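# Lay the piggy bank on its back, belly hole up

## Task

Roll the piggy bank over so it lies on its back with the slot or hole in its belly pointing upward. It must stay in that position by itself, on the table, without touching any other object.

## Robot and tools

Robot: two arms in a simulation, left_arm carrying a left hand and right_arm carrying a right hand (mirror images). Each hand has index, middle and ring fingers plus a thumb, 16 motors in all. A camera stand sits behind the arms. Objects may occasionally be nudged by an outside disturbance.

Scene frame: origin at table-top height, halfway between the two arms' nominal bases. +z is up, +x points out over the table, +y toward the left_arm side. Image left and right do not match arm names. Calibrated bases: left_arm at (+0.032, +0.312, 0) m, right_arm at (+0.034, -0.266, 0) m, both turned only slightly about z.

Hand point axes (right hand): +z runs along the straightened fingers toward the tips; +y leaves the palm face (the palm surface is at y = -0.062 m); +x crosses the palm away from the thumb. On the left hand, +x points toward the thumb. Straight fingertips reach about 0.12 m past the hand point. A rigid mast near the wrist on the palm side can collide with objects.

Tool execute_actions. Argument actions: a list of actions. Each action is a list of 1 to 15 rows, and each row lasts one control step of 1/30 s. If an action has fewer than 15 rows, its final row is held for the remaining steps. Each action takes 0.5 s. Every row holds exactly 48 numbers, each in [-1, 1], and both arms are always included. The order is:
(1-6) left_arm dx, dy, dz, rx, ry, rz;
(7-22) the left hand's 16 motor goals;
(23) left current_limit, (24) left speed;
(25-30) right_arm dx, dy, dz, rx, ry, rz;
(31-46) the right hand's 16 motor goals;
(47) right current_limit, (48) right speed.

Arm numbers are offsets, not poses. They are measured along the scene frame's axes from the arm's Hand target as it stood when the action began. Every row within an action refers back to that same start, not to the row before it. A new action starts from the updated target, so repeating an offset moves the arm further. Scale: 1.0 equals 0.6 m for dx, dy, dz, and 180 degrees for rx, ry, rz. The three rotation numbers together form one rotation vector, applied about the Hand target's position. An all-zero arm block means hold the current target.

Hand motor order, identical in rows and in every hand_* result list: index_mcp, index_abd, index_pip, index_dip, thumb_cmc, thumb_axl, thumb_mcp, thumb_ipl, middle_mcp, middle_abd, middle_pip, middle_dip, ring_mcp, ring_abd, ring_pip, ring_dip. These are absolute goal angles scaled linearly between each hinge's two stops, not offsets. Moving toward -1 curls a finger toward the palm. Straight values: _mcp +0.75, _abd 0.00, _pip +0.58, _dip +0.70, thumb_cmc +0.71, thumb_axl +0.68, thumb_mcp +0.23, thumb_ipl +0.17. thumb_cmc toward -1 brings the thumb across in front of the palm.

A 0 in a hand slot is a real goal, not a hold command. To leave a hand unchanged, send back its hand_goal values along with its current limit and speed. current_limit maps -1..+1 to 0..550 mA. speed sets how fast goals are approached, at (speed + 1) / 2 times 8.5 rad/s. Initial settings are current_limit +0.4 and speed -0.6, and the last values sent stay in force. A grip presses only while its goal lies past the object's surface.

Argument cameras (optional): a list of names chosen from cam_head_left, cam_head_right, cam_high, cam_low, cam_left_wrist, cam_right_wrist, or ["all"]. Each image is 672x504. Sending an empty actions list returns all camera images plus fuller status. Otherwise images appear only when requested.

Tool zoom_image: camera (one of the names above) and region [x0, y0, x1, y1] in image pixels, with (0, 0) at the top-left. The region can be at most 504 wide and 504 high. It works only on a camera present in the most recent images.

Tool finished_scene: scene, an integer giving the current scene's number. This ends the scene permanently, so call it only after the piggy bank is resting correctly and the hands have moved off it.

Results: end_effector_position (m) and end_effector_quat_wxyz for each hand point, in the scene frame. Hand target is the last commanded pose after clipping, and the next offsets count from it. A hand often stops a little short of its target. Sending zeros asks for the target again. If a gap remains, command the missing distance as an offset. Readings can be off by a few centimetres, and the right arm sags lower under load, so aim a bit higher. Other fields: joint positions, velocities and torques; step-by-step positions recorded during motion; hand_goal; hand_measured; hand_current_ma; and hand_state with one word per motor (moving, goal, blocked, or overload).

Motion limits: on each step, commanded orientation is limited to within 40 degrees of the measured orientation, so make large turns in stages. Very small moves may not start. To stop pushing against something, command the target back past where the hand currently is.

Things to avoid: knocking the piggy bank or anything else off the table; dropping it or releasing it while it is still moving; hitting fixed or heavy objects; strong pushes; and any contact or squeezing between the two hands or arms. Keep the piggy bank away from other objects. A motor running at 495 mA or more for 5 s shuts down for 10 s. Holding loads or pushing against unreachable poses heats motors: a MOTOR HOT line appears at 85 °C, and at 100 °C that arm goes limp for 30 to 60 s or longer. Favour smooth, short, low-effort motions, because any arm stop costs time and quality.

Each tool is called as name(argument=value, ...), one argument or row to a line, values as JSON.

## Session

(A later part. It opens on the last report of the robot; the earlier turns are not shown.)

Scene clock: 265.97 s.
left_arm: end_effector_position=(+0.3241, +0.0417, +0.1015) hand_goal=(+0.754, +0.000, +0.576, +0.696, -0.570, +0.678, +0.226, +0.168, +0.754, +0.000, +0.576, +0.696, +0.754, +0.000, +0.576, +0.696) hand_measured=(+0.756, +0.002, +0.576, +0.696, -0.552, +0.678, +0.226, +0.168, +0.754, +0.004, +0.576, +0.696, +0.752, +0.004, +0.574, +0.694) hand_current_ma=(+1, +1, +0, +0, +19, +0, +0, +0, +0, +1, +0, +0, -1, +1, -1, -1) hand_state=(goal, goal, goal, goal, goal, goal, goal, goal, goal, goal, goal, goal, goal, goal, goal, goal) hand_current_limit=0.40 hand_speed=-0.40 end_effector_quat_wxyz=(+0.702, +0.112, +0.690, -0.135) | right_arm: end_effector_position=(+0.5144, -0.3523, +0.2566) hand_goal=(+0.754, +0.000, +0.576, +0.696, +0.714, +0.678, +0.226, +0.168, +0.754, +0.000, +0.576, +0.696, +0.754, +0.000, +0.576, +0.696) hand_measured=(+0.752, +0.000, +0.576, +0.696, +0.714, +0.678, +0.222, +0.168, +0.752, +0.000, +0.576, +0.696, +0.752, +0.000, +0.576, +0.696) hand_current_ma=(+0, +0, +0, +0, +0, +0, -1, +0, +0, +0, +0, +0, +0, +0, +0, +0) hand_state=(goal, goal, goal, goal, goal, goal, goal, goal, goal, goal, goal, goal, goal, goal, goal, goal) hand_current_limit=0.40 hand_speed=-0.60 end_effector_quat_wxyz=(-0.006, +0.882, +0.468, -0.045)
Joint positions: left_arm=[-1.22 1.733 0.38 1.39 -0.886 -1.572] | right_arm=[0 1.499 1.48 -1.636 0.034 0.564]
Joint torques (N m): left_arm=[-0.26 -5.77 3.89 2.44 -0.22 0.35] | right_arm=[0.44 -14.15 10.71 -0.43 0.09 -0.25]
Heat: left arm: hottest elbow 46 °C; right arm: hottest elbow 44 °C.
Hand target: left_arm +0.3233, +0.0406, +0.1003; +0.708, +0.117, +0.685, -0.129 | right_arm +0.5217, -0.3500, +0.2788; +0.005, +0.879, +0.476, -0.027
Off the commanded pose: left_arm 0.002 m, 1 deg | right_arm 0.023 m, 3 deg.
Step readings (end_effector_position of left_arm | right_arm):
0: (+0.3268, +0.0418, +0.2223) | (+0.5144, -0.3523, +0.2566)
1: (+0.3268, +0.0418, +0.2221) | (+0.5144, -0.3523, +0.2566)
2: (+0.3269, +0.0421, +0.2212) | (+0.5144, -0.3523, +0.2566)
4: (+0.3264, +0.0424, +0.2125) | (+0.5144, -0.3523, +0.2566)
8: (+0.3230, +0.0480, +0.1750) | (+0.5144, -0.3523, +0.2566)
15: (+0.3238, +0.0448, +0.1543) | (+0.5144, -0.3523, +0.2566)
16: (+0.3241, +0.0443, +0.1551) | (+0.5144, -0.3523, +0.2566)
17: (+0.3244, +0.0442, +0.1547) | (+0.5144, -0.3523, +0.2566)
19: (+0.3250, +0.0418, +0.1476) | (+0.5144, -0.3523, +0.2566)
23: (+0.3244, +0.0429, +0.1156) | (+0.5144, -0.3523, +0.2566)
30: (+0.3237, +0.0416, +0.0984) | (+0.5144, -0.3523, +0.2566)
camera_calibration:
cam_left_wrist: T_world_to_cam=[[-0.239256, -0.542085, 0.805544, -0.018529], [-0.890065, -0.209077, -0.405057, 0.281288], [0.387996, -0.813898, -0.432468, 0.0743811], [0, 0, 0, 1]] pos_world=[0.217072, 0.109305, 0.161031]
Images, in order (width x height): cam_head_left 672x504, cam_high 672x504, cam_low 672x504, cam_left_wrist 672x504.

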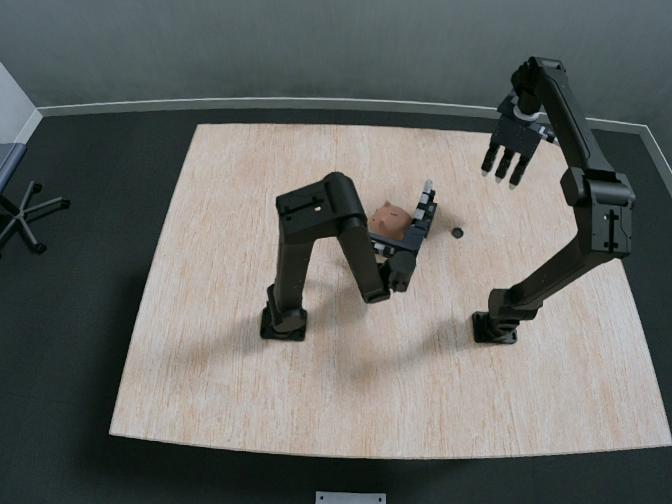

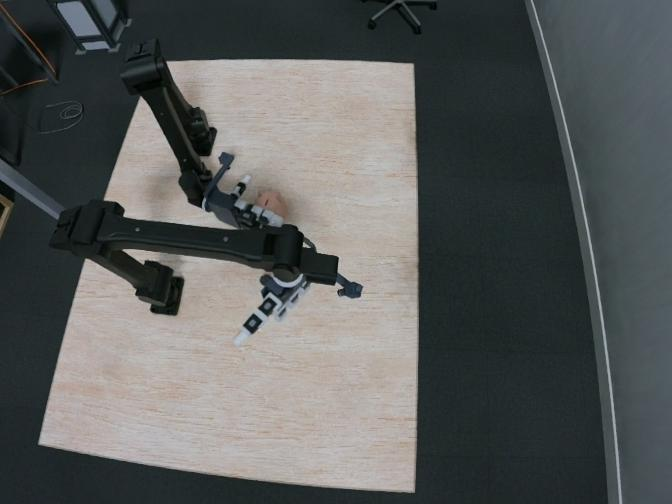

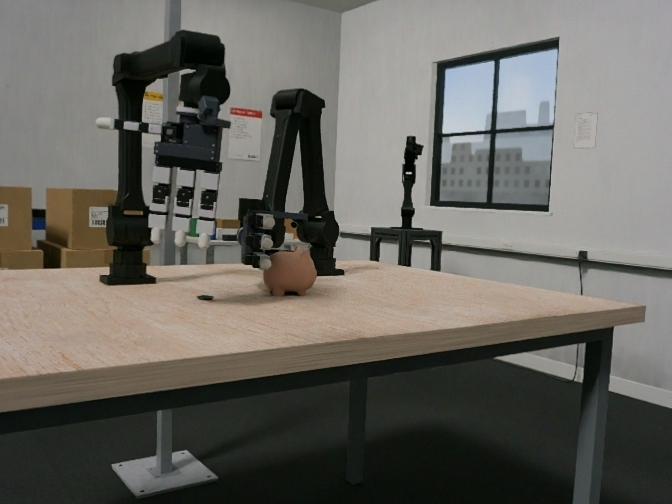

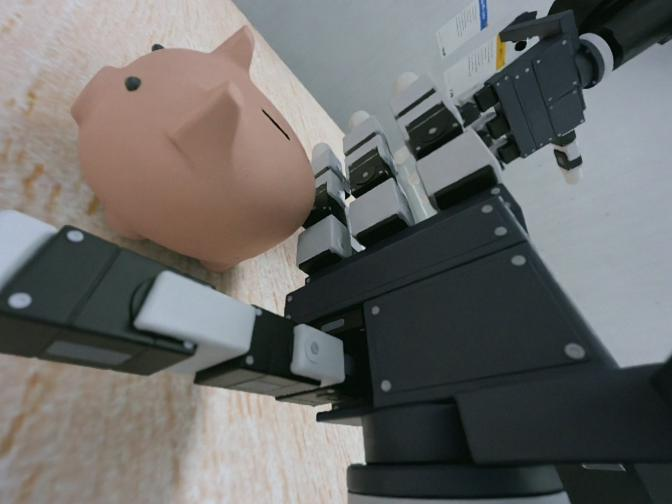

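execute_actions(
  actions=[
    [[-0.003,-0.009,-0.05,0,0,0,0.754,0,0.576,0.696,-0.57,0.678,0.226,0.168,0.754,0,0.576,0.696,0.754,0,0.576,0.696,0.4,-0.4,0,0,0,0,0,0,0.754,0,0.576,0.696,0.714,0.678,0.226,0.168,0.754,0,0.576,0.696,0.754,0,0.576,0.696,0.4,-0.6]],
    [[0,0,-0.035,0,0,0,0.754,0,0.576,0.696,-0.57,0.678,0.226,0.168,0.754,0,0.576,0.696,0.754,0,0.576,0.696,0.4,-0.4,0,0,0,0,0,0,0.754,0,0.576,0.696,0.714,0.678,0.226,0.168,0.754,0,0.576,0.696,0.754,0,0.576,0.696,0.4,-0.6]],
  ],
  cameras=["cam_low", "cam_left_wrist", "cam_head_left"],
)

zoom_image(
  camera="cam_head_left",
  region=[300, 140, 480, 275],
)

zoom_image(
  camera="cam_low",
  region=[200, 200, 380, 335],
)

Scene clock: 283.13 s.
left_arm: end_effector_position=(+0.3222, +0.0394, +0.0517) hand_goal=(+0.754, +0.000, +0.576, +0.696, -0.570, +0.678, +0.226, +0.168, +0.754, +0.000, +0.576, +0.696, +0.754, +0.000, +0.576, +0.696) hand_measured=(+0.756, +0.002, +0.576, +0.696, -0.552, +0.678, +0.226, +0.168, +0.754, +0.004, +0.576, +0.696, +0.752, +0.004, +0.574, +0.694) hand_current_ma=(+1, +1, +0, +0, +19, +0, +0, +0, +0, +1, +0, +0, -1, +1, -1, -1) hand_state=(goal, goal, goal, goal, goal, goal, goal, goal, goal, goal, goal, goal, goal, goal, goal, goal) hand_current_limit=0.40 hand_speed=-0.40 end_effector_quat_wxyz=(+0.695, +0.125, +0.698, -0.119) | right_arm: end_effector_position=(+0.5144, -0.3523, +0.2566) hand_goal=(+0.754, +0.000, +0.576, +0.696, +0.714, +0.678, +0.226, +0.168, +0.754, +0.000, +0.576, +0.696, +0.754, +0.000, +0.576, +0.696) hand_measured=(+0.752, +0.000, +0.576, +0.696, +0.714, +0.678, +0.222, +0.168, +0.752, +0.000, +0.576, +0.696, +0.752, +0.000, +0.576, +0.696) hand_current_ma=(+0, +0, +0, +0, +0, +0, -1, +0, +0, +0, +0, +0, +0, +0, +0, +0) hand_state=(goal, goal, goal, goal, goal, goal, goal, goal, goal, goal, goal, goal, goal, goal, goal, goal) hand_current_limit=0.40 hand_speed=-0.60 end_effector_quat_wxyz=(-0.006, +0.882, +0.468, -0.045)
Joint positions: left_arm=[-1.229 1.95 0.408 1.535 -0.9 -1.569] | right_arm=[0 1.499 1.48 -1.636 0.034 0.564]
Joint torques (N m): left_arm=[-0.79 -7.47 3.14 2.52 -0.19 0.06] | right_arm=[0.56 -14.39 10.73 -0.4 0.09 -0.24]
Heat: left arm: hottest elbow 43 °C; right arm: hottest elbow 44 °C.
Hand target: left_arm +0.3215, +0.0352, +0.0494; +0.708, +0.117, +0.685, -0.129 | right_arm +0.5217, -0.3500, +0.2788; +0.005, +0.879, +0.476, -0.027
Off the commanded pose: left_arm 0.005 m, 2 deg | right_arm 0.023 m, 3 deg.
joint sent to its limit (left arm) — joint 4 (wrist pitch), upper limit. The joint targets still meet the commanded pose.
Step readings (end_effector_position of left_arm | right_arm):
0: (+0.3241, +0.0417, +0.1015) | (+0.5144, -0.3523, +0.2566)
1: (+0.3241, +0.0417, +0.1014) | (+0.5144, -0.3523, +0.2566)
2: (+0.3241, +0.0420, +0.1009) | (+0.5144, -0.3523, +0.2566)
4: (+0.3236, +0.0422, +0.0952) | (+0.5144, -0.3523, +0.2566)
8: (+0.3215, +0.0425, +0.0744) | (+0.5144, -0.3523, +0.2566)
15: (+0.3214, +0.0416, +0.0680) | (+0.5144, -0.3523, +0.2566)
16: (+0.3215, +0.0417, +0.0686) | (+0.5144, -0.3523, +0.2566)
17: (+0.3216, +0.0418, +0.0689) | (+0.5144, -0.3523, +0.2566)
19: (+0.3219, +0.0411, +0.0661) | (+0.5144, -0.3523, +0.2566)
23: (+0.3218, +0.0411, +0.0551) | (+0.5144, -0.3523, +0.2566)
30: (+0.3219, +0.0400, +0.0513) | (+0.5144, -0.3523, +0.2566)
camera_calibration:
cam_left_wrist: T_world_to_cam=[[-0.226197, -0.578126, 0.783967, 0.0181772], [-0.894433, -0.195474, -0.402219, 0.259531], [0.385778, -0.792187, -0.47288, 0.0535983], [0, 0, 0, 1]] pos_world=[0.215568, 0.1037, 0.115484]
Images, in order (width x height): cam_head_left 672x504, cam_low 672x504, cam_left_wrist 672x504.

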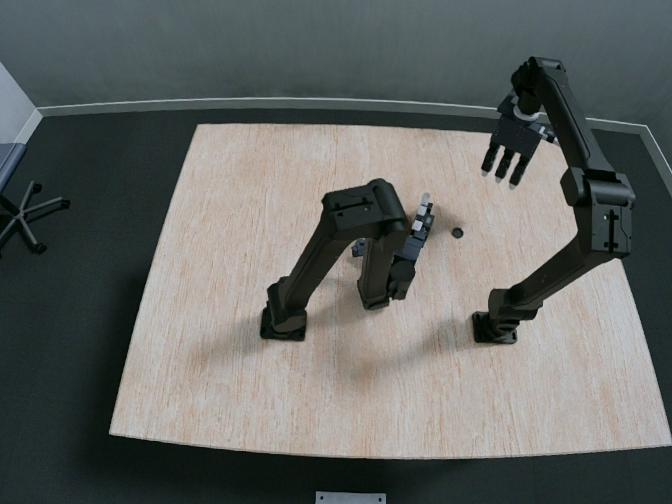

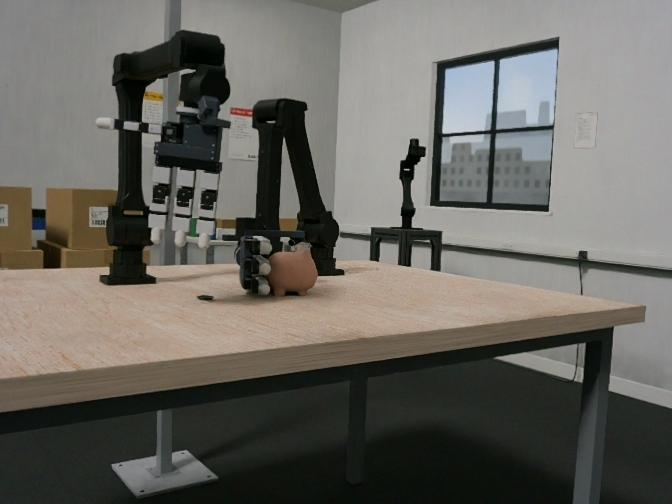

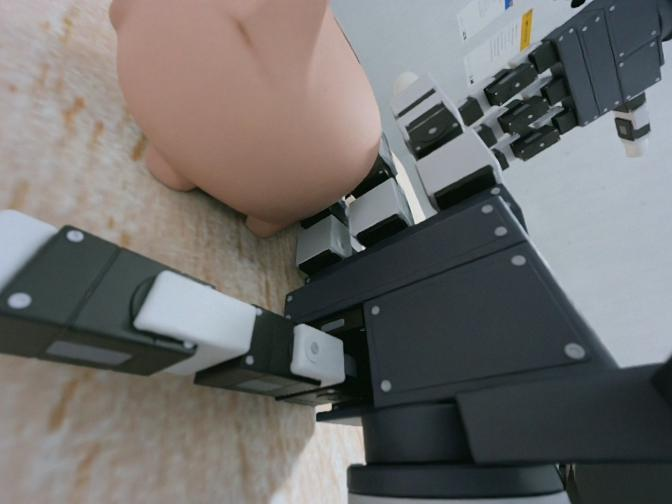

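Scaled by 2.800 from the camera's 672x504 image, which has a finer 960x720 frame.

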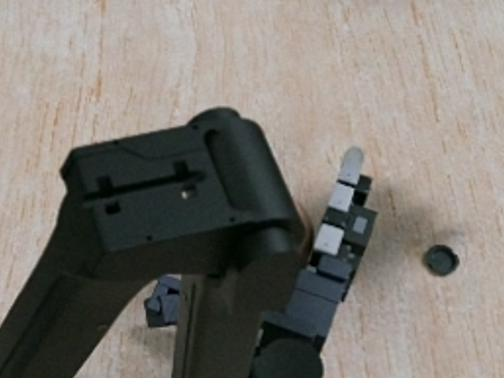

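Scaled by 2.800 from the camera's 672x504 image, which has a finer 960x720 frame.

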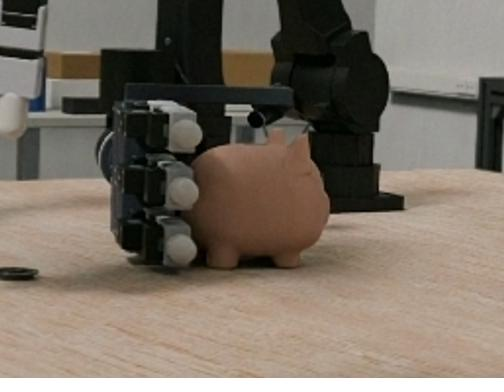

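execute_actions(
  actions=[
    [[0.0045,0.0125,-0.005,0,0,0,0.5,0,0.25,0.3,-0.6,0.678,0,0.168,0.5,0,0.25,0.3,0.754,0,0.576,0.696,0.3,-0.5,0,0,0,0,0,0,0.754,0,0.576,0.696,0.714,0.678,0.226,0.168,0.754,0,0.576,0.696,0.754,0,0.576,0.696,0.4,-0.6]],
    [[0,0,0,0,0,0,0.34,0,0.08,0.15,-0.62,0.678,-0.38,0.05,0.34,0,0.08,0.15,0.754,0,0.576,0.696,0.3,-0.6,0,0,0,0,0,0,0.754,0,0.576,0.696,0.714,0.678,0.226,0.168,0.754,0,0.576,0.696,0.754,0,0.576,0.696,0.4,-0.6]],
    [[0,0,0,0,0,0,0.34,0,0.08,0.15,-0.62,0.678,-0.38,0.05,0.34,0,0.08,0.15,0.754,0,0.576,0.696,0.3,-0.6,0,0,0,0,0,0,0.754,0,0.576,0.696,0.714,0.678,0.226,0.168,0.754,0,0.576,0.696,0.754,0,0.576,0.696,0.4,-0.6]],
  ],
  cameras=["cam_low", "cam_left_wrist", "cam_high"],
)

zoom_image(
  camera="cam_high",
  region=[190, 120, 350, 240],
)

zoom_image(
  camera="cam_low",
  region=[200, 200, 380, 335],
)

Scene clock: 305.30 s.
left_arm: end_effector_position=(+0.3223, +0.0382, +0.0517) hand_goal=(+0.340, +0.000, +0.080, +0.150, -0.620, +0.678, -0.380, +0.050, +0.340, +0.000, +0.080, +0.150, +0.754, +0.000, +0.576, +0.696) hand_measured=(+0.448, +0.002, +0.162, +0.196, -0.594, +0.678, -0.018, +0.126, +0.454, +0.002, +0.156, +0.198, +0.752, +0.004, +0.574, +0.694) hand_current_ma=(+320, +1, +185, +79, +33, +0, +358, +260, +345, +1, +169, +83, +0, +1, -1, -1) hand_state=(blocked, goal, blocked, blocked, blocked, goal, blocked, blocked, blocked, goal, blocked, blocked, goal, goal, goal, goal) hand_current_limit=0.30 hand_speed=-0.60 end_effector_quat_wxyz=(+0.695, +0.127, +0.697, -0.121) | right_arm: end_effector_position=(+0.5144, -0.3523, +0.2566) hand_goal=(+0.754, +0.000, +0.576, +0.696, +0.714, +0.678, +0.226, +0.168, +0.754, +0.000, +0.576, +0.696, +0.754, +0.000, +0.576, +0.696) hand_measured=(+0.752, +0.000, +0.576, +0.696, +0.714, +0.678, +0.222, +0.168, +0.752, +0.000, +0.576, +0.696, +0.752, +0.000, +0.576, +0.696) hand_current_ma=(+0, +0, +0, +0, +0, +0, -1, +0, +0, +0, +0, +0, +0, +0, +0, +0) hand_state=(goal, goal, goal, goal, goal, goal, goal, goal, goal, goal, goal, goal, goal, goal, goal, goal) hand_current_limit=0.40 hand_speed=-0.60 end_effector_quat_wxyz=(-0.006, +0.882, +0.468, -0.045)
Joint positions: left_arm=[-1.229 1.95 0.408 1.535 -0.894 -1.569] | right_arm=[0 1.499 1.48 -1.636 0.034 0.564]
Joint torques (N m): left_arm=[-0.15 -6.53 1.83 2.4 0.01 0] | right_arm=[0.5 -14.39 10.7 -0.43 0.09 -0.23]
Heat: left arm: hottest elbow 41 °C; right arm: hottest elbow 44 °C.
Hand target: left_arm +0.3242, +0.0427, +0.0464; +0.708, +0.117, +0.685, -0.129 | right_arm +0.5217, -0.3500, +0.2788; +0.005, +0.879, +0.476, -0.027
Off the commanded pose: left_arm 0.007 m, 3 deg | right_arm 0.023 m, 3 deg.
joint sent to its limit (left arm) — joint 4 (wrist pitch), upper limit. The joint targets still meet the commanded pose.
Step readings (end_effector_position of left_arm | right_arm):
0: (+0.3222, +0.0394, +0.0517) | (+0.5144, -0.3523, +0.2566)
1: (+0.3222, +0.0394, +0.0517) | (+0.5144, -0.3523, +0.2566)
2: (+0.3222, +0.0394, +0.0517) | (+0.5144, -0.3523, +0.2566)
4: (+0.3222, +0.0388, +0.0517) | (+0.5144, -0.3523, +0.2566)
8: (+0.3222, +0.0394, +0.0517) | (+0.5144, -0.3523, +0.2566)
15: (+0.3223, +0.0382, +0.0517) | (+0.5144, -0.3523, +0.2566)
16: (+0.3223, +0.0382, +0.0517) | (+0.5144, -0.3523, +0.2566)
17: (+0.3223, +0.0379, +0.0517) | (+0.5144, -0.3523, +0.2566)
19: (+0.3222, +0.0394, +0.0517) | (+0.5144, -0.3523, +0.2566)
23: (+0.3223, +0.0382, +0.0517) | (+0.5144, -0.3523, +0.2566)
30: (+0.3223, +0.0382, +0.0517) | (+0.5144, -0.3523, +0.2566)
31: (+0.3223, +0.0382, +0.0517) | (+0.5144, -0.3523, +0.2566)
32: (+0.3223, +0.0382, +0.0517) | (+0.5144, -0.3523, +0.2566)
34: (+0.3223, +0.0382, +0.0517) | (+0.5144, -0.3523, +0.2566)
38: (+0.3223, +0.0382, +0.0517) | (+0.5144, -0.3523, +0.2566)
45: (+0.3223, +0.0382, +0.0517) | (+0.5144, -0.3523, +0.2566)
camera_calibration:
cam_left_wrist: T_world_to_cam=[[-0.229609, -0.576716, 0.784014, 0.0186112], [-0.895646, -0.190064, -0.402112, 0.259669], [0.380918, -0.794527, -0.472893, 0.0542597], [0, 0, 0, 1]] pos_world=[0.216176, 0.103198, 0.115484]
Images, in order (width x height): cam_high 672x504, cam_low 672x504, cam_left_wrist 672x504.

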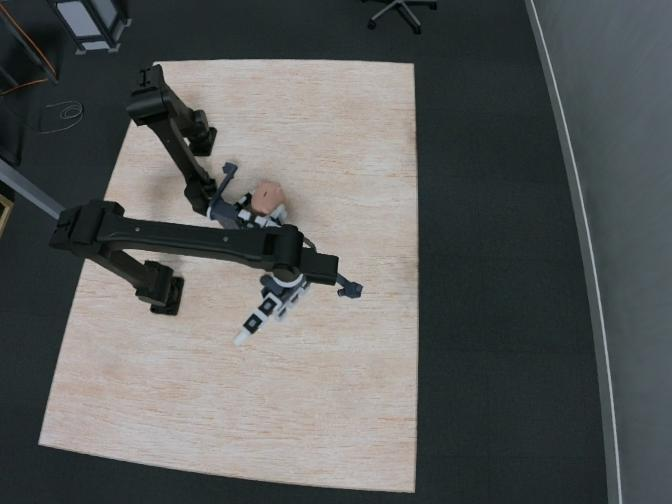

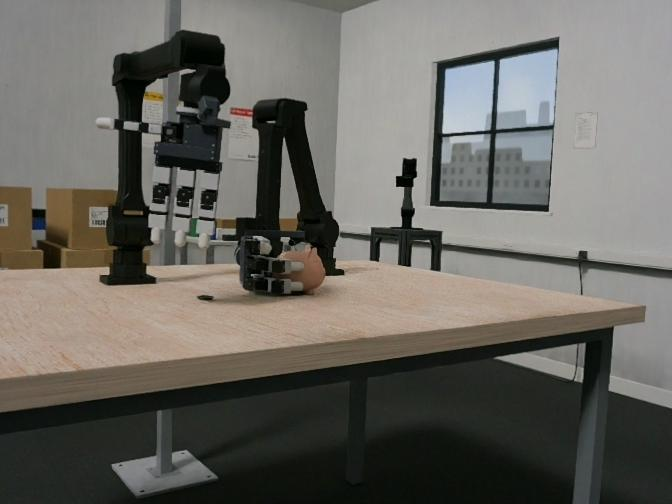

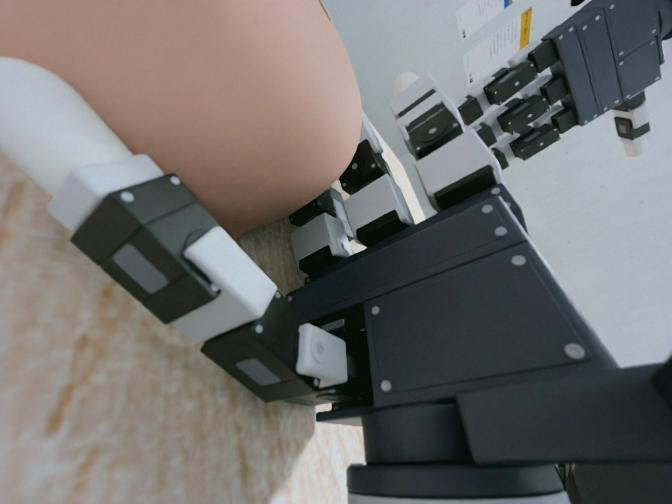

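Scaled by 3.150 from the camera's 672x504 image, which has a finer 960x720 frame.

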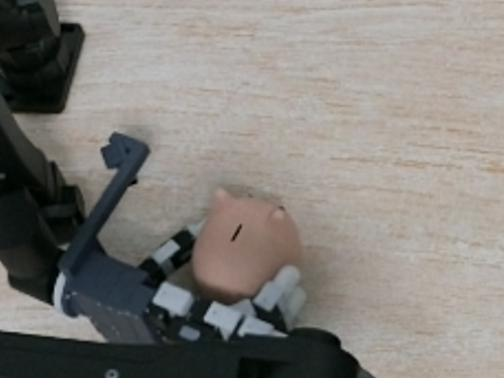

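Scaled by 2.800 from the camera's 672x504 image, which has a finer 960x720 frame.

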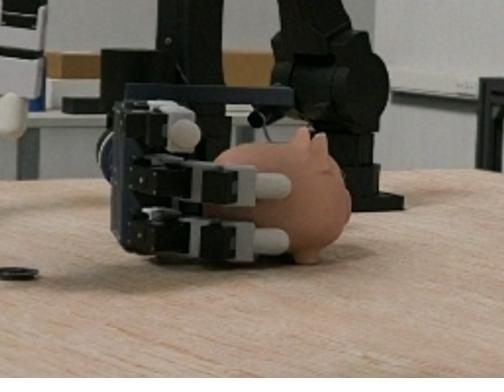

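execute_actions(
  actions=[
    [[0,0,0.06,0,0,0,0.3,0,0.04,0.12,-0.62,0.678,-0.38,0.05,0.3,0,0.04,0.12,0.754,0,0.576,0.696,0.35,-0.6,0,0,0,0,0,0,0.754,0,0.576,0.696,0.714,0.678,0.226,0.168,0.754,0,0.576,0.696,0.754,0,0.576,0.696,0.4,-0.6]],
    [[0,0,0.1,0,0,0,0.3,0,0.04,0.12,-0.62,0.678,-0.38,0.05,0.3,0,0.04,0.12,0.754,0,0.576,0.696,0.35,-0.6,0,0,0,0,0,0,0.754,0,0.576,0.696,0.714,0.678,0.226,0.168,0.754,0,0.576,0.696,0.754,0,0.576,0.696,0.4,-0.6]],
  ],
  cameras=["cam_low", "cam_left_wrist", "cam_high"],
)

zoom_image(
  camera="cam_high",
  region=[190, 120, 350, 240],
)

zoom_image(
  camera="cam_low",
  region=[200, 180, 380, 315],
)

Scene clock: 318.10 s.
left_arm: end_effector_position=(+0.3213, +0.0422, +0.1366) hand_goal=(+0.300, +0.000, +0.040, +0.120, -0.620, +0.678, -0.380, +0.050, +0.300, +0.000, +0.040, +0.120, +0.754, +0.000, +0.576, +0.696) hand_measured=(+0.422, +0.004, +0.130, +0.170, -0.580, +0.686, +0.030, +0.126, +0.424, +0.002, +0.118, +0.168, +0.752, +0.004, +0.574, +0.694) hand_current_ma=(+371, +1, +213, +90, +65, +8, +371, +260, +371, +0, +174, +84, +0, +1, -1, -1) hand_state=(blocked, goal, blocked, blocked, blocked, goal, blocked, blocked, blocked, goal, blocked, blocked, goal, goal, goal, goal) hand_current_limit=0.35 hand_speed=-0.60 end_effector_quat_wxyz=(+0.707, +0.117, +0.686, -0.130) | right_arm: end_effector_position=(+0.5144, -0.3523, +0.2566) hand_goal=(+0.754, +0.000, +0.576, +0.696, +0.714, +0.678, +0.226, +0.168, +0.754, +0.000, +0.576, +0.696, +0.754, +0.000, +0.576, +0.696) hand_measured=(+0.752, +0.000, +0.576, +0.696, +0.714, +0.678, +0.222, +0.168, +0.752, +0.000, +0.576, +0.696, +0.752, +0.000, +0.576, +0.696) hand_current_ma=(+0, +0, +0, +0, +0, +0, -1, +0, +0, +0, +0, +0, +0, +0, +0, +0) hand_state=(goal, goal, goal, goal, goal, goal, goal, goal, goal, goal, goal, goal, goal, goal, goal, goal) hand_current_limit=0.40 hand_speed=-0.60 end_effector_quat_wxyz=(-0.006, +0.882, +0.468, -0.045)
Joint positions: left_arm=[-1.229 1.586 0.379 1.259 -0.895 -1.544] | right_arm=[0 1.499 1.48 -1.636 0.034 0.564]
Joint torques (N m): left_arm=[0.56 -7.41 4.68 0.85 0.11 0.3] | right_arm=[0.5 -14.21 10.67 -0.44 0.09 -0.24]
Heat: left arm: hottest elbow 40 °C; right arm: hottest elbow 44 °C.
Hand target: left_arm +0.3241, +0.0427, +0.1423; +0.708, +0.117, +0.685, -0.129 | right_arm +0.5217, -0.3500, +0.2788; +0.005, +0.879, +0.476, -0.027
Off the commanded pose: left_arm 0.006 m, 0 deg | right_arm 0.023 m, 3 deg.
Step readings (end_effector_position of left_arm | right_arm):
0: (+0.3223, +0.0382, +0.0517) | (+0.5144, -0.3523, +0.2566)
1: (+0.3223, +0.0382, +0.0517) | (+0.5144, -0.3523, +0.2566)
2: (+0.3223, +0.0377, +0.0519) | (+0.5144, -0.3523, +0.2566)
4: (+0.3221, +0.0381, +0.0545) | (+0.5144, -0.3523, +0.2566)
8: (+0.3214, +0.0413, +0.0686) | (+0.5144, -0.3523, +0.2566)
15: (+0.3219, +0.0398, +0.0782) | (+0.5144, -0.3523, +0.2566)
16: (+0.3219, +0.0398, +0.0782) | (+0.5144, -0.3523, +0.2566)
17: (+0.3219, +0.0398, +0.0789) | (+0.5144, -0.3523, +0.2566)
19: (+0.3216, +0.0408, +0.0872) | (+0.5144, -0.3523, +0.2566)
23: (+0.3218, +0.0406, +0.1233) | (+0.5144, -0.3523, +0.2566)
30: (+0.3215, +0.0417, +0.1400) | (+0.5144, -0.3523, +0.2566)
camera_calibration:
cam_left_wrist: T_world_to_cam=[[-0.250254, -0.550752, 0.79627, -0.0419863], [-0.884003, -0.205439, -0.419921, 0.293023], [0.394857, -0.808992, -0.435454, 0.0890367], [0, 0, 0, 1]] pos_world=[0.213369, 0.109104, 0.19525]
Images, in order (width x height): cam_high 672x504, cam_low 672x504, cam_left_wrist 672x504.

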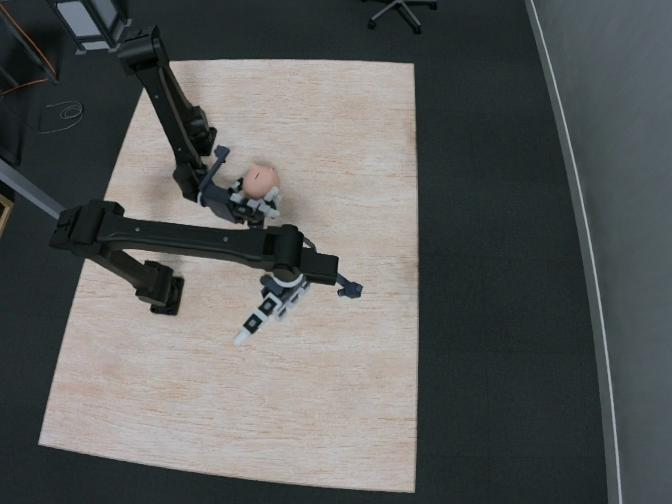

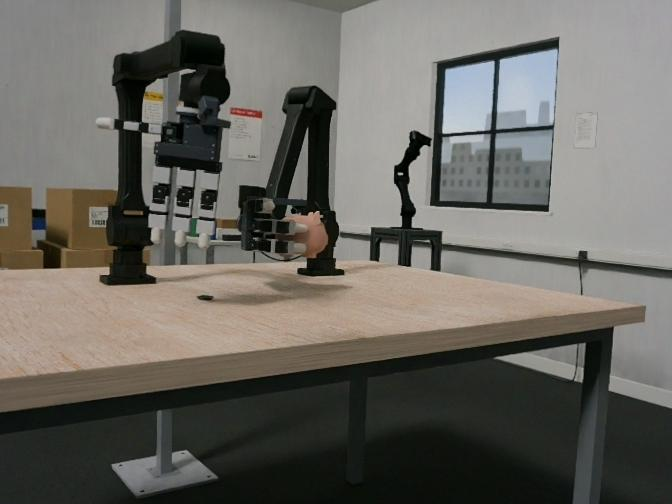

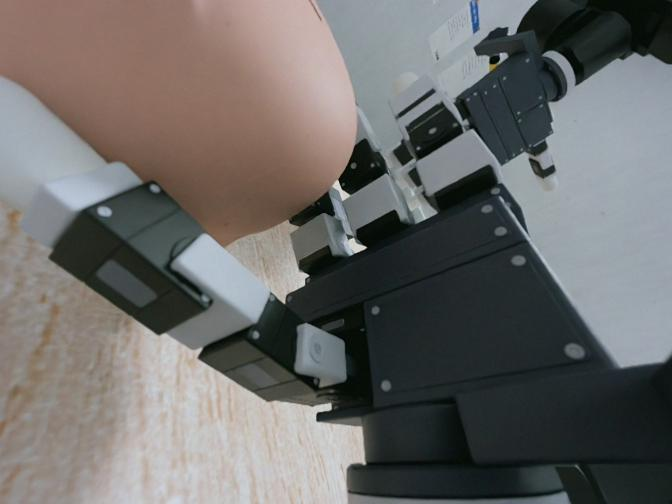

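Scaled by 3.150 from the camera's 672x504 image, which has a finer 960x720 frame.

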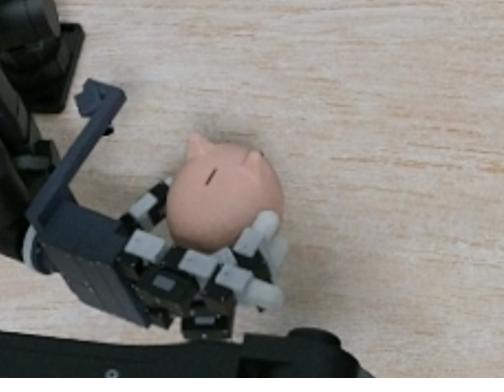

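Scaled by 2.800 from the camera's 672x504 image, which has a finer 960x720 frame.

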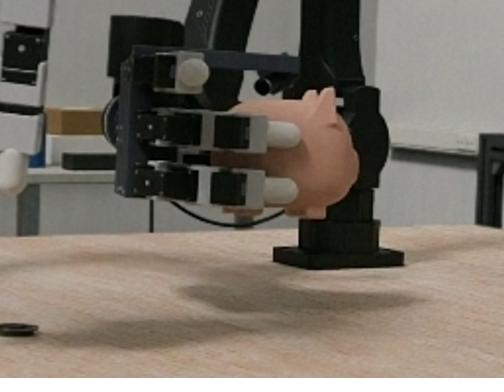

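execute_actions(
  actions=[
    [[0,0,-0.1,0,0,0,0.3,0,0.04,0.12,-0.62,0.678,-0.38,0.05,0.3,0,0.04,0.12,0.754,0,0.576,0.696,0.35,-0.6,0,0,0,0,0,0,0.754,0,0.576,0.696,0.714,0.678,0.226,0.168,0.754,0,0.576,0.696,0.754,0,0.576,0.696,0.4,-0.6]],
    [[0,0,-0.055,0,0,0,0.3,0,0.04,0.12,-0.62,0.678,-0.38,0.05,0.3,0,0.04,0.12,0.754,0,0.576,0.696,0.35,-0.6,0,0,0,0,0,0,0.754,0,0.576,0.696,0.714,0.678,0.226,0.168,0.754,0,0.576,0.696,0.754,0,0.576,0.696,0.4,-0.6]],
    [[0,0,0,0,0,0,0.6,0,0.3,0.4,-0.6,0.678,0.2,0.168,0.6,0,0.3,0.4,0.754,0,0.576,0.696,0.35,-0.7,0,0,0,0,0,0,0.754,0,0.576,0.696,0.714,0.678,0.226,0.168,0.754,0,0.576,0.696,0.754,0,0.576,0.696,0.4,-0.6]],
    [[0.012,0.034,0.004,0,0,0,0.6,0,0.3,0.4,-0.6,0.678,0.2,0.168,0.6,0,0.3,0.4,0.754,0,0.576,0.696,0.35,-0.7,0,0,0,0,0,0,0.754,0,0.576,0.696,0.714,0.678,0.226,0.168,0.754,0,0.576,0.696,0.754,0,0.576,0.696,0.4,-0.6]],
  ],
  cameras=["cam_low", "cam_left_wrist", "cam_high"],
)

zoom_image(
  camera="cam_high",
  region=[190, 120, 350, 240],
)

zoom_image(
  camera="cam_low",
  region=[200, 180, 380, 315],
)

Scene clock: 336.77 s.
left_arm: end_effector_position=(+0.3303, +0.0608, +0.0473) hand_goal=(+0.600, +0.000, +0.300, +0.400, -0.600, +0.678, +0.200, +0.168, +0.600, +0.000, +0.300, +0.400, +0.754, +0.000, +0.576, +0.696) hand_measured=(+0.600, +0.004, +0.298, +0.398, -0.588, +0.680, +0.198, +0.166, +0.600, +0.002, +0.298, +0.398, +0.754, +0.004, +0.574, +0.694) hand_current_ma=(+0, +1, -1, -1, +9, +1, -1, -1, +0, +0, -1, -1, +0, +1, -1, -1) hand_state=(goal, goal, goal, goal, goal, goal, goal, goal, goal, goal, goal, goal, goal, goal, goal, goal) hand_current_limit=0.35 hand_speed=-0.70 end_effector_quat_wxyz=(+0.688, +0.134, +0.705, -0.110) | right_arm: end_effector_position=(+0.5144, -0.3523, +0.2566) hand_goal=(+0.754, +0.000, +0.576, +0.696, +0.714, +0.678, +0.226, +0.168, +0.754, +0.000, +0.576, +0.696, +0.754, +0.000, +0.576, +0.696) hand_measured=(+0.752, +0.000, +0.576, +0.696, +0.714, +0.678, +0.222, +0.168, +0.752, +0.000, +0.576, +0.696, +0.752, +0.000, +0.576, +0.696) hand_current_ma=(+0, +0, +0, +0, +0, +0, -1, +0, +0, +0, +0, +0, +0, +0, +0, +0) hand_state=(goal, goal, goal, goal, goal, goal, goal, goal, goal, goal, goal, goal, goal, goal, goal, goal) hand_current_limit=0.40 hand_speed=-0.60 end_effector_quat_wxyz=(-0.006, +0.882, +0.468, -0.045)
Joint positions: left_arm=[-1.179 1.944 0.363 1.535 -0.849 -1.576] | right_arm=[0 1.499 1.48 -1.636 0.034 0.564]
Joint torques (N m): left_arm=[-0.32 -9.11 1.44 2.3 0.04 -0.13] | right_arm=[0.44 -14.39 10.7 -0.44 0.09 -0.23]
Heat: left arm: hottest elbow 39 °C; right arm: hottest elbow 45 °C.
Hand target: left_arm +0.3314, +0.0631, +0.0518; +0.708, +0.117, +0.685, -0.129 | right_arm +0.5217, -0.3500, +0.2788; +0.005, +0.879, +0.476, -0.027
Off the commanded pose: left_arm 0.005 m, 4 deg | right_arm 0.023 m, 3 deg.
joint sent to its limit (left arm) — joint 4 (wrist pitch), upper limit. The joint targets are off in orientation, not in position.
Step readings (end_effector_position of left_arm | right_arm):
0: (+0.3213, +0.0422, +0.1366) | (+0.5144, -0.3523, +0.2566)
1: (+0.3213, +0.0422, +0.1366) | (+0.5144, -0.3523, +0.2566)
2: (+0.3214, +0.0422, +0.1360) | (+0.5144, -0.3523, +0.2566)
4: (+0.3215, +0.0415, +0.1295) | (+0.5144, -0.3523, +0.2566)
8: (+0.3209, +0.0425, +0.0985) | (+0.5144, -0.3523, +0.2566)
15: (+0.3203, +0.0434, +0.0796) | (+0.5144, -0.3523, +0.2566)
16: (+0.3203, +0.0433, +0.0802) | (+0.5144, -0.3523, +0.2566)
17: (+0.3203, +0.0435, +0.0802) | (+0.5144, -0.3523, +0.2566)
19: (+0.3203, +0.0437, +0.0754) | (+0.5144, -0.3523, +0.2566)
23: (+0.3193, +0.0460, +0.0547) | (+0.5144, -0.3523, +0.2566)
30: (+0.3200, +0.0452, +0.0512) | (+0.5144, -0.3523, +0.2566)
31: (+0.3201, +0.0450, +0.0513) | (+0.5144, -0.3523, +0.2566)
32: (+0.3201, +0.0449, +0.0513) | (+0.5144, -0.3523, +0.2566)
34: (+0.3201, +0.0449, +0.0513) | (+0.5144, -0.3523, +0.2566)
38: (+0.3201, +0.0449, +0.0513) | (+0.5144, -0.3523, +0.2566)
45: (+0.3205, +0.0425, +0.0515) | (+0.5144, -0.3523, +0.2566)
46: (+0.3206, +0.0426, +0.0515) | (+0.5144, -0.3523, +0.2566)
47: (+0.3213, +0.0435, +0.0513) | (+0.5144, -0.3523, +0.2566)
49: (+0.3234, +0.0443, +0.0507) | (+0.5144, -0.3523, +0.2566)
53: (+0.3276, +0.0561, +0.0482) | (+0.5144, -0.3523, +0.2566)
60: (+0.3301, +0.0626, +0.0474) | (+0.5144, -0.3523, +0.2566)
camera_calibration:
cam_left_wrist: T_world_to_cam=[[-0.213066, -0.600013, 0.771095, 0.0334953], [-0.901179, -0.184216, -0.392354, 0.270389], [0.377465, -0.778492, -0.501468, 0.0687058], [0, 0, 0, 1]] pos_world=[0.224871, 0.123395, 0.114714]
Images, in order (width x height): cam_high 672x504, cam_low 672x504, cam_left_wrist 672x504.

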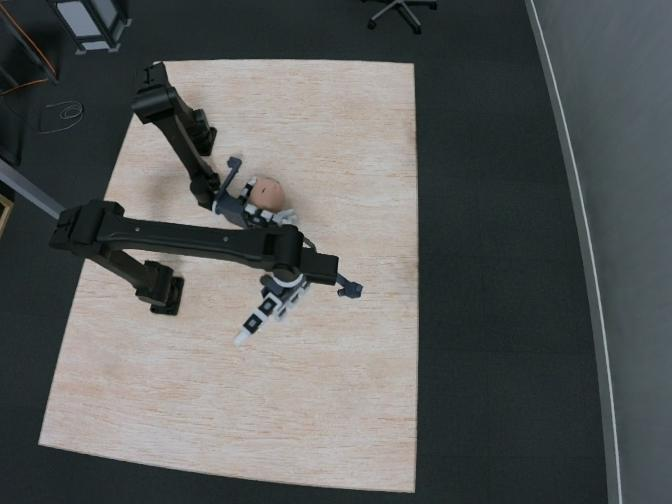

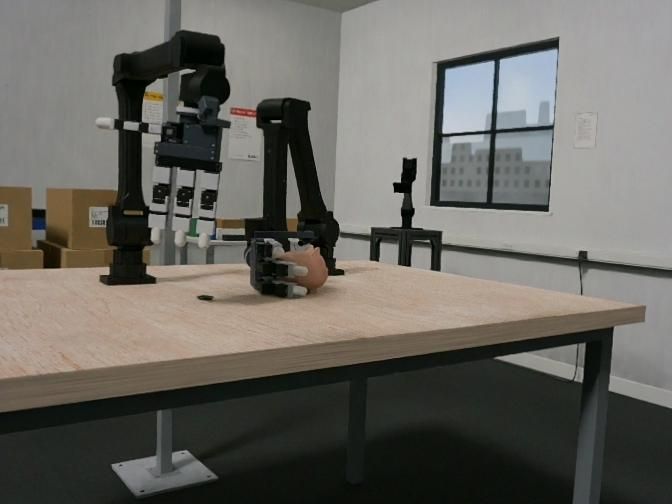

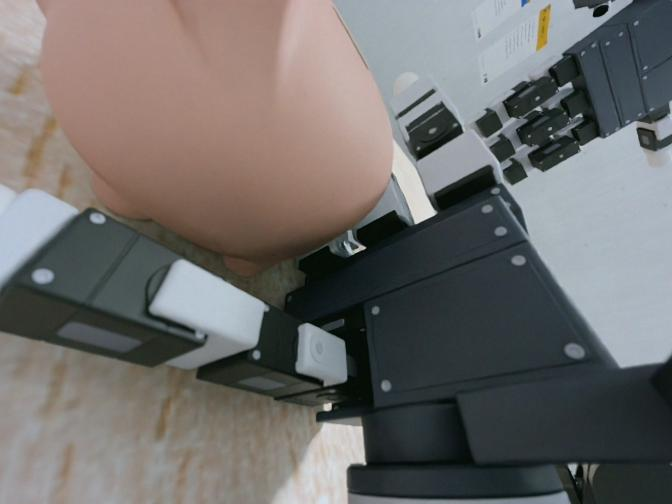

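Scaled by 3.150 from the camera's 672x504 image, which has a finer 960x720 frame.

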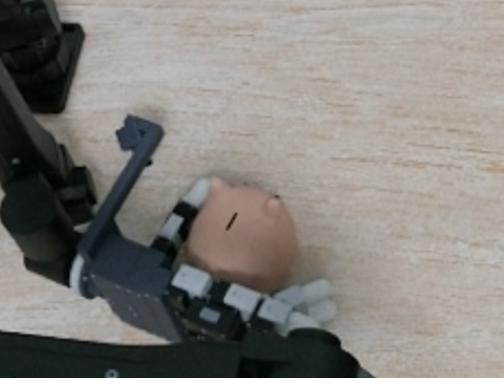

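Scaled by 2.800 from the camera's 672x504 image, which has a finer 960x720 frame.

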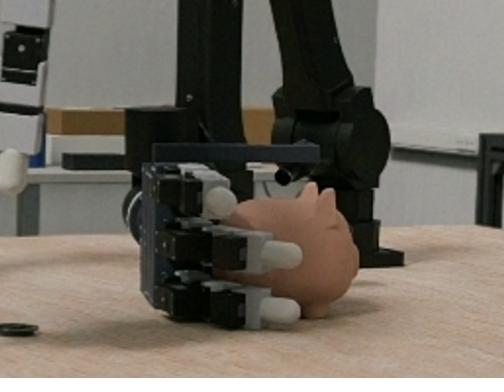

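execute_actions(
  actions=[
    [[0,0,0,0,0,0,0.42,0,0.15,0.2,-0.62,0.678,-0.1,0.12,0.42,0,0.15,0.2,0.754,0,0.576,0.696,0.3,-0.6,0,0,0,0,0,0,0.754,0,0.576,0.696,0.714,0.678,0.226,0.168,0.754,0,0.576,0.696,0.754,0,0.576,0.696,0.4,-0.6]],
    [[0,0,0,0,0,0,0.28,0,0.04,0.12,-0.64,0.678,-0.38,0.05,0.28,0,0.04,0.12,0.754,0,0.576,0.696,0.35,-0.6,0,0,0,0,0,0,0.754,0,0.576,0.696,0.714,0.678,0.226,0.168,0.754,0,0.576,0.696,0.754,0,0.576,0.696,0.4,-0.6]],
    [[0,0,0.1,0,0,0,0.28,0,0.04,0.12,-0.64,0.678,-0.38,0.05,0.28,0,0.04,0.12,0.754,0,0.576,0.696,0.35,-0.6,0,0,0,0,0,0,0.754,0,0.576,0.696,0.714,0.678,0.226,0.168,0.754,0,0.576,0.696,0.754,0,0.576,0.696,0.4,-0.6]],
    [[0,0,0.1,0,0,0,0.28,0,0.04,0.12,-0.64,0.678,-0.38,0.05,0.28,0,0.04,0.12,0.754,0,0.576,0.696,0.35,-0.6,0,0,0,0,0,0,0.754,0,0.576,0.696,0.714,0.678,0.226,0.168,0.754,0,0.576,0.696,0.754,0,0.576,0.696,0.4,-0.6]],
  ],
  cameras=["cam_low", "cam_left_wrist", "cam_high"],
)

zoom_image(
  camera="cam_high",
  region=[190, 120, 350, 240],
)

zoom_image(
  camera="cam_low",
  region=[200, 150, 380, 285],
)

Scene clock: 351.03 s.
left_arm: end_effector_position=(+0.3282, +0.0678, +0.1628) hand_goal=(+0.280, +0.000, +0.040, +0.120, -0.640, +0.678, -0.380, +0.050, +0.280, +0.000, +0.040, +0.120, +0.754, +0.000, +0.576, +0.696) hand_measured=(+0.396, +0.004, +0.108, +0.152, -0.598, +0.682, +0.006, +0.124, +0.408, +0.002, +0.110, +0.162, +0.754, +0.004, +0.574, +0.694) hand_current_ma=(+354, +2, +144, +46, +68, +2, +371, +257, +371, +0, +144, +68, +0, +1, -1, -1) hand_state=(blocked, goal, blocked, blocked, blocked, goal, blocked, blocked, blocked, goal, blocked, blocked, goal, goal, goal, goal) hand_current_limit=0.35 hand_speed=-0.60 end_effector_quat_wxyz=(+0.705, +0.122, +0.688, -0.122) | right_arm: end_effector_position=(+0.5144, -0.3523, +0.2566) hand_goal=(+0.754, +0.000, +0.576, +0.696, +0.714, +0.678, +0.226, +0.168, +0.754, +0.000, +0.576, +0.696, +0.754, +0.000, +0.576, +0.696) hand_measured=(+0.752, +0.000, +0.576, +0.696, +0.714, +0.678, +0.222, +0.168, +0.752, +0.000, +0.576, +0.696, +0.752, +0.000, +0.576, +0.696) hand_current_ma=(+0, +0, +0, +0, +0, +0, -1, +0, +0, +0, +0, +0, +0, +0, +0, +0) hand_state=(goal, goal, goal, goal, goal, goal, goal, goal, goal, goal, goal, goal, goal, goal, goal, goal) hand_current_limit=0.40 hand_speed=-0.60 end_effector_quat_wxyz=(-0.006, +0.882, +0.468, -0.045)
Joint positions: left_arm=[-1.179 1.416 0.337 1.116 -0.849 -1.539] | right_arm=[0 1.499 1.48 -1.636 0.034 0.564]
Joint torques (N m): left_arm=[-0.15 -5.95 6.53 0.98 0.11 0.22] | right_arm=[0.5 -14.33 10.74 -0.49 0.09 -0.24]
Heat: left arm: hottest elbow 38 °C; right arm: hottest elbow 45 °C.
Hand target: left_arm +0.3314, +0.0630, +0.1717; +0.708, +0.117, +0.685, -0.129 | right_arm +0.5217, -0.3500, +0.2788; +0.005, +0.879, +0.476, -0.027
Off the commanded pose: left_arm 0.011 m, 1 deg | right_arm 0.023 m, 3 deg.
Step readings (end_effector_position of left_arm | right_arm):
0: (+0.3303, +0.0608, +0.0473) | (+0.5144, -0.3523, +0.2566)
1: (+0.3303, +0.0608, +0.0473) | (+0.5144, -0.3523, +0.2566)
2: (+0.3303, +0.0608, +0.0472) | (+0.5144, -0.3523, +0.2566)
4: (+0.3303, +0.0608, +0.0472) | (+0.5144, -0.3523, +0.2566)
8: (+0.3302, +0.0623, +0.0472) | (+0.5144, -0.3523, +0.2566)
15: (+0.3301, +0.0626, +0.0473) | (+0.5144, -0.3523, +0.2566)
16: (+0.3301, +0.0626, +0.0473) | (+0.5144, -0.3523, +0.2566)
17: (+0.3302, +0.0620, +0.0472) | (+0.5144, -0.3523, +0.2566)
19: (+0.3303, +0.0608, +0.0472) | (+0.5144, -0.3523, +0.2566)
23: (+0.3304, +0.0605, +0.0472) | (+0.5144, -0.3523, +0.2566)
30: (+0.3304, +0.0605, +0.0472) | (+0.5144, -0.3523, +0.2566)
31: (+0.3304, +0.0605, +0.0474) | (+0.5144, -0.3523, +0.2566)
32: (+0.3302, +0.0606, +0.0490) | (+0.5144, -0.3523, +0.2566)
34: (+0.3297, +0.0616, +0.0593) | (+0.5144, -0.3523, +0.2566)
38: (+0.3301, +0.0618, +0.0940) | (+0.5144, -0.3523, +0.2566)
45: (+0.3306, +0.0608, +0.1092) | (+0.5144, -0.3523, +0.2566)
46: (+0.3305, +0.0609, +0.1085) | (+0.5144, -0.3523, +0.2566)
47: (+0.3305, +0.0610, +0.1087) | (+0.5144, -0.3523, +0.2566)
49: (+0.3304, +0.0615, +0.1173) | (+0.5144, -0.3523, +0.2566)
53: (+0.3299, +0.0634, +0.1518) | (+0.5144, -0.3523, +0.2566)
60: (+0.3285, +0.0670, +0.1666) | (+0.5144, -0.3523, +0.2566)
camera_calibration:
cam_left_wrist: T_world_to_cam=[[-0.246472, -0.566928, 0.78603, -0.0456468], [-0.883737, -0.201451, -0.422407, 0.315369], [0.397821, -0.798755, -0.451363, 0.119373], [0, 0, 0, 1]] pos_world=[0.219963, 0.133003, 0.222974]
Images, in order (width x height): cam_high 672x504, cam_low 672x504, cam_left_wrist 672x504.

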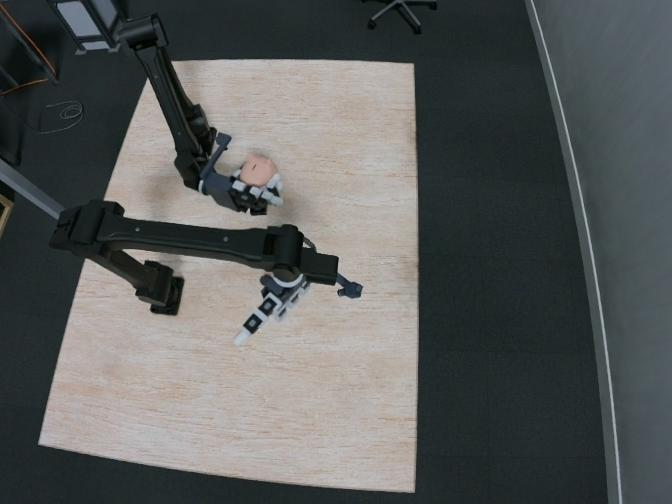

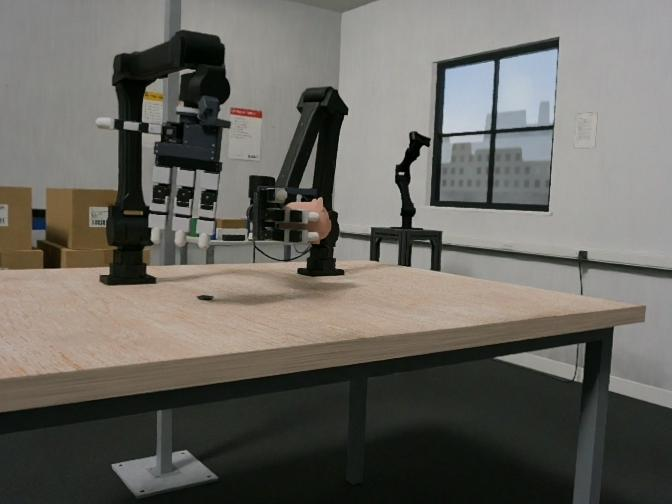

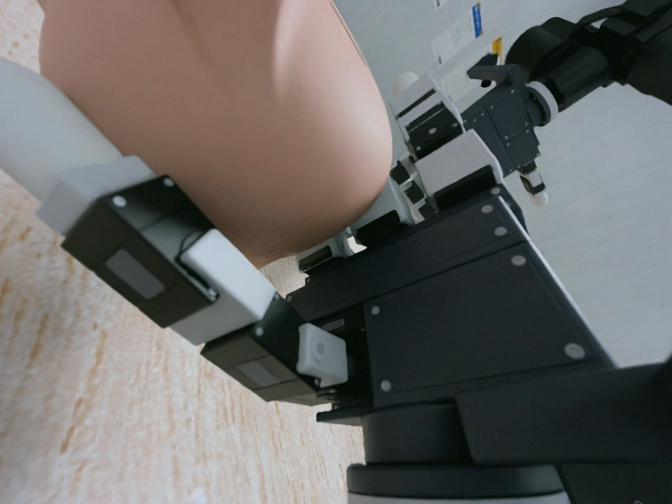

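Scaled by 3.150 from the camera's 672x504 image, which has a finer 960x720 frame.

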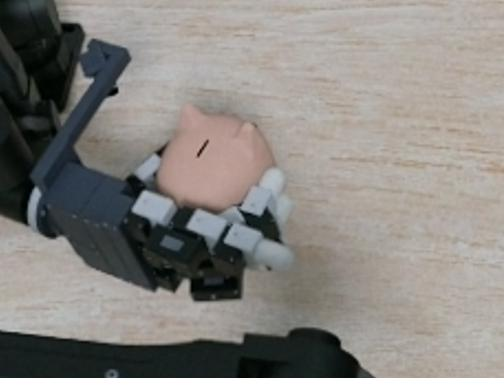

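Scaled by 2.800 from the camera's 672x504 image, which has a finer 960x720 frame.

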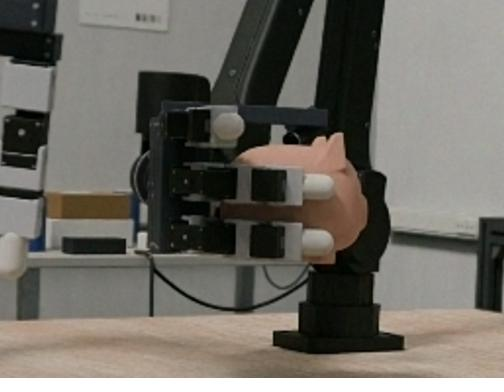

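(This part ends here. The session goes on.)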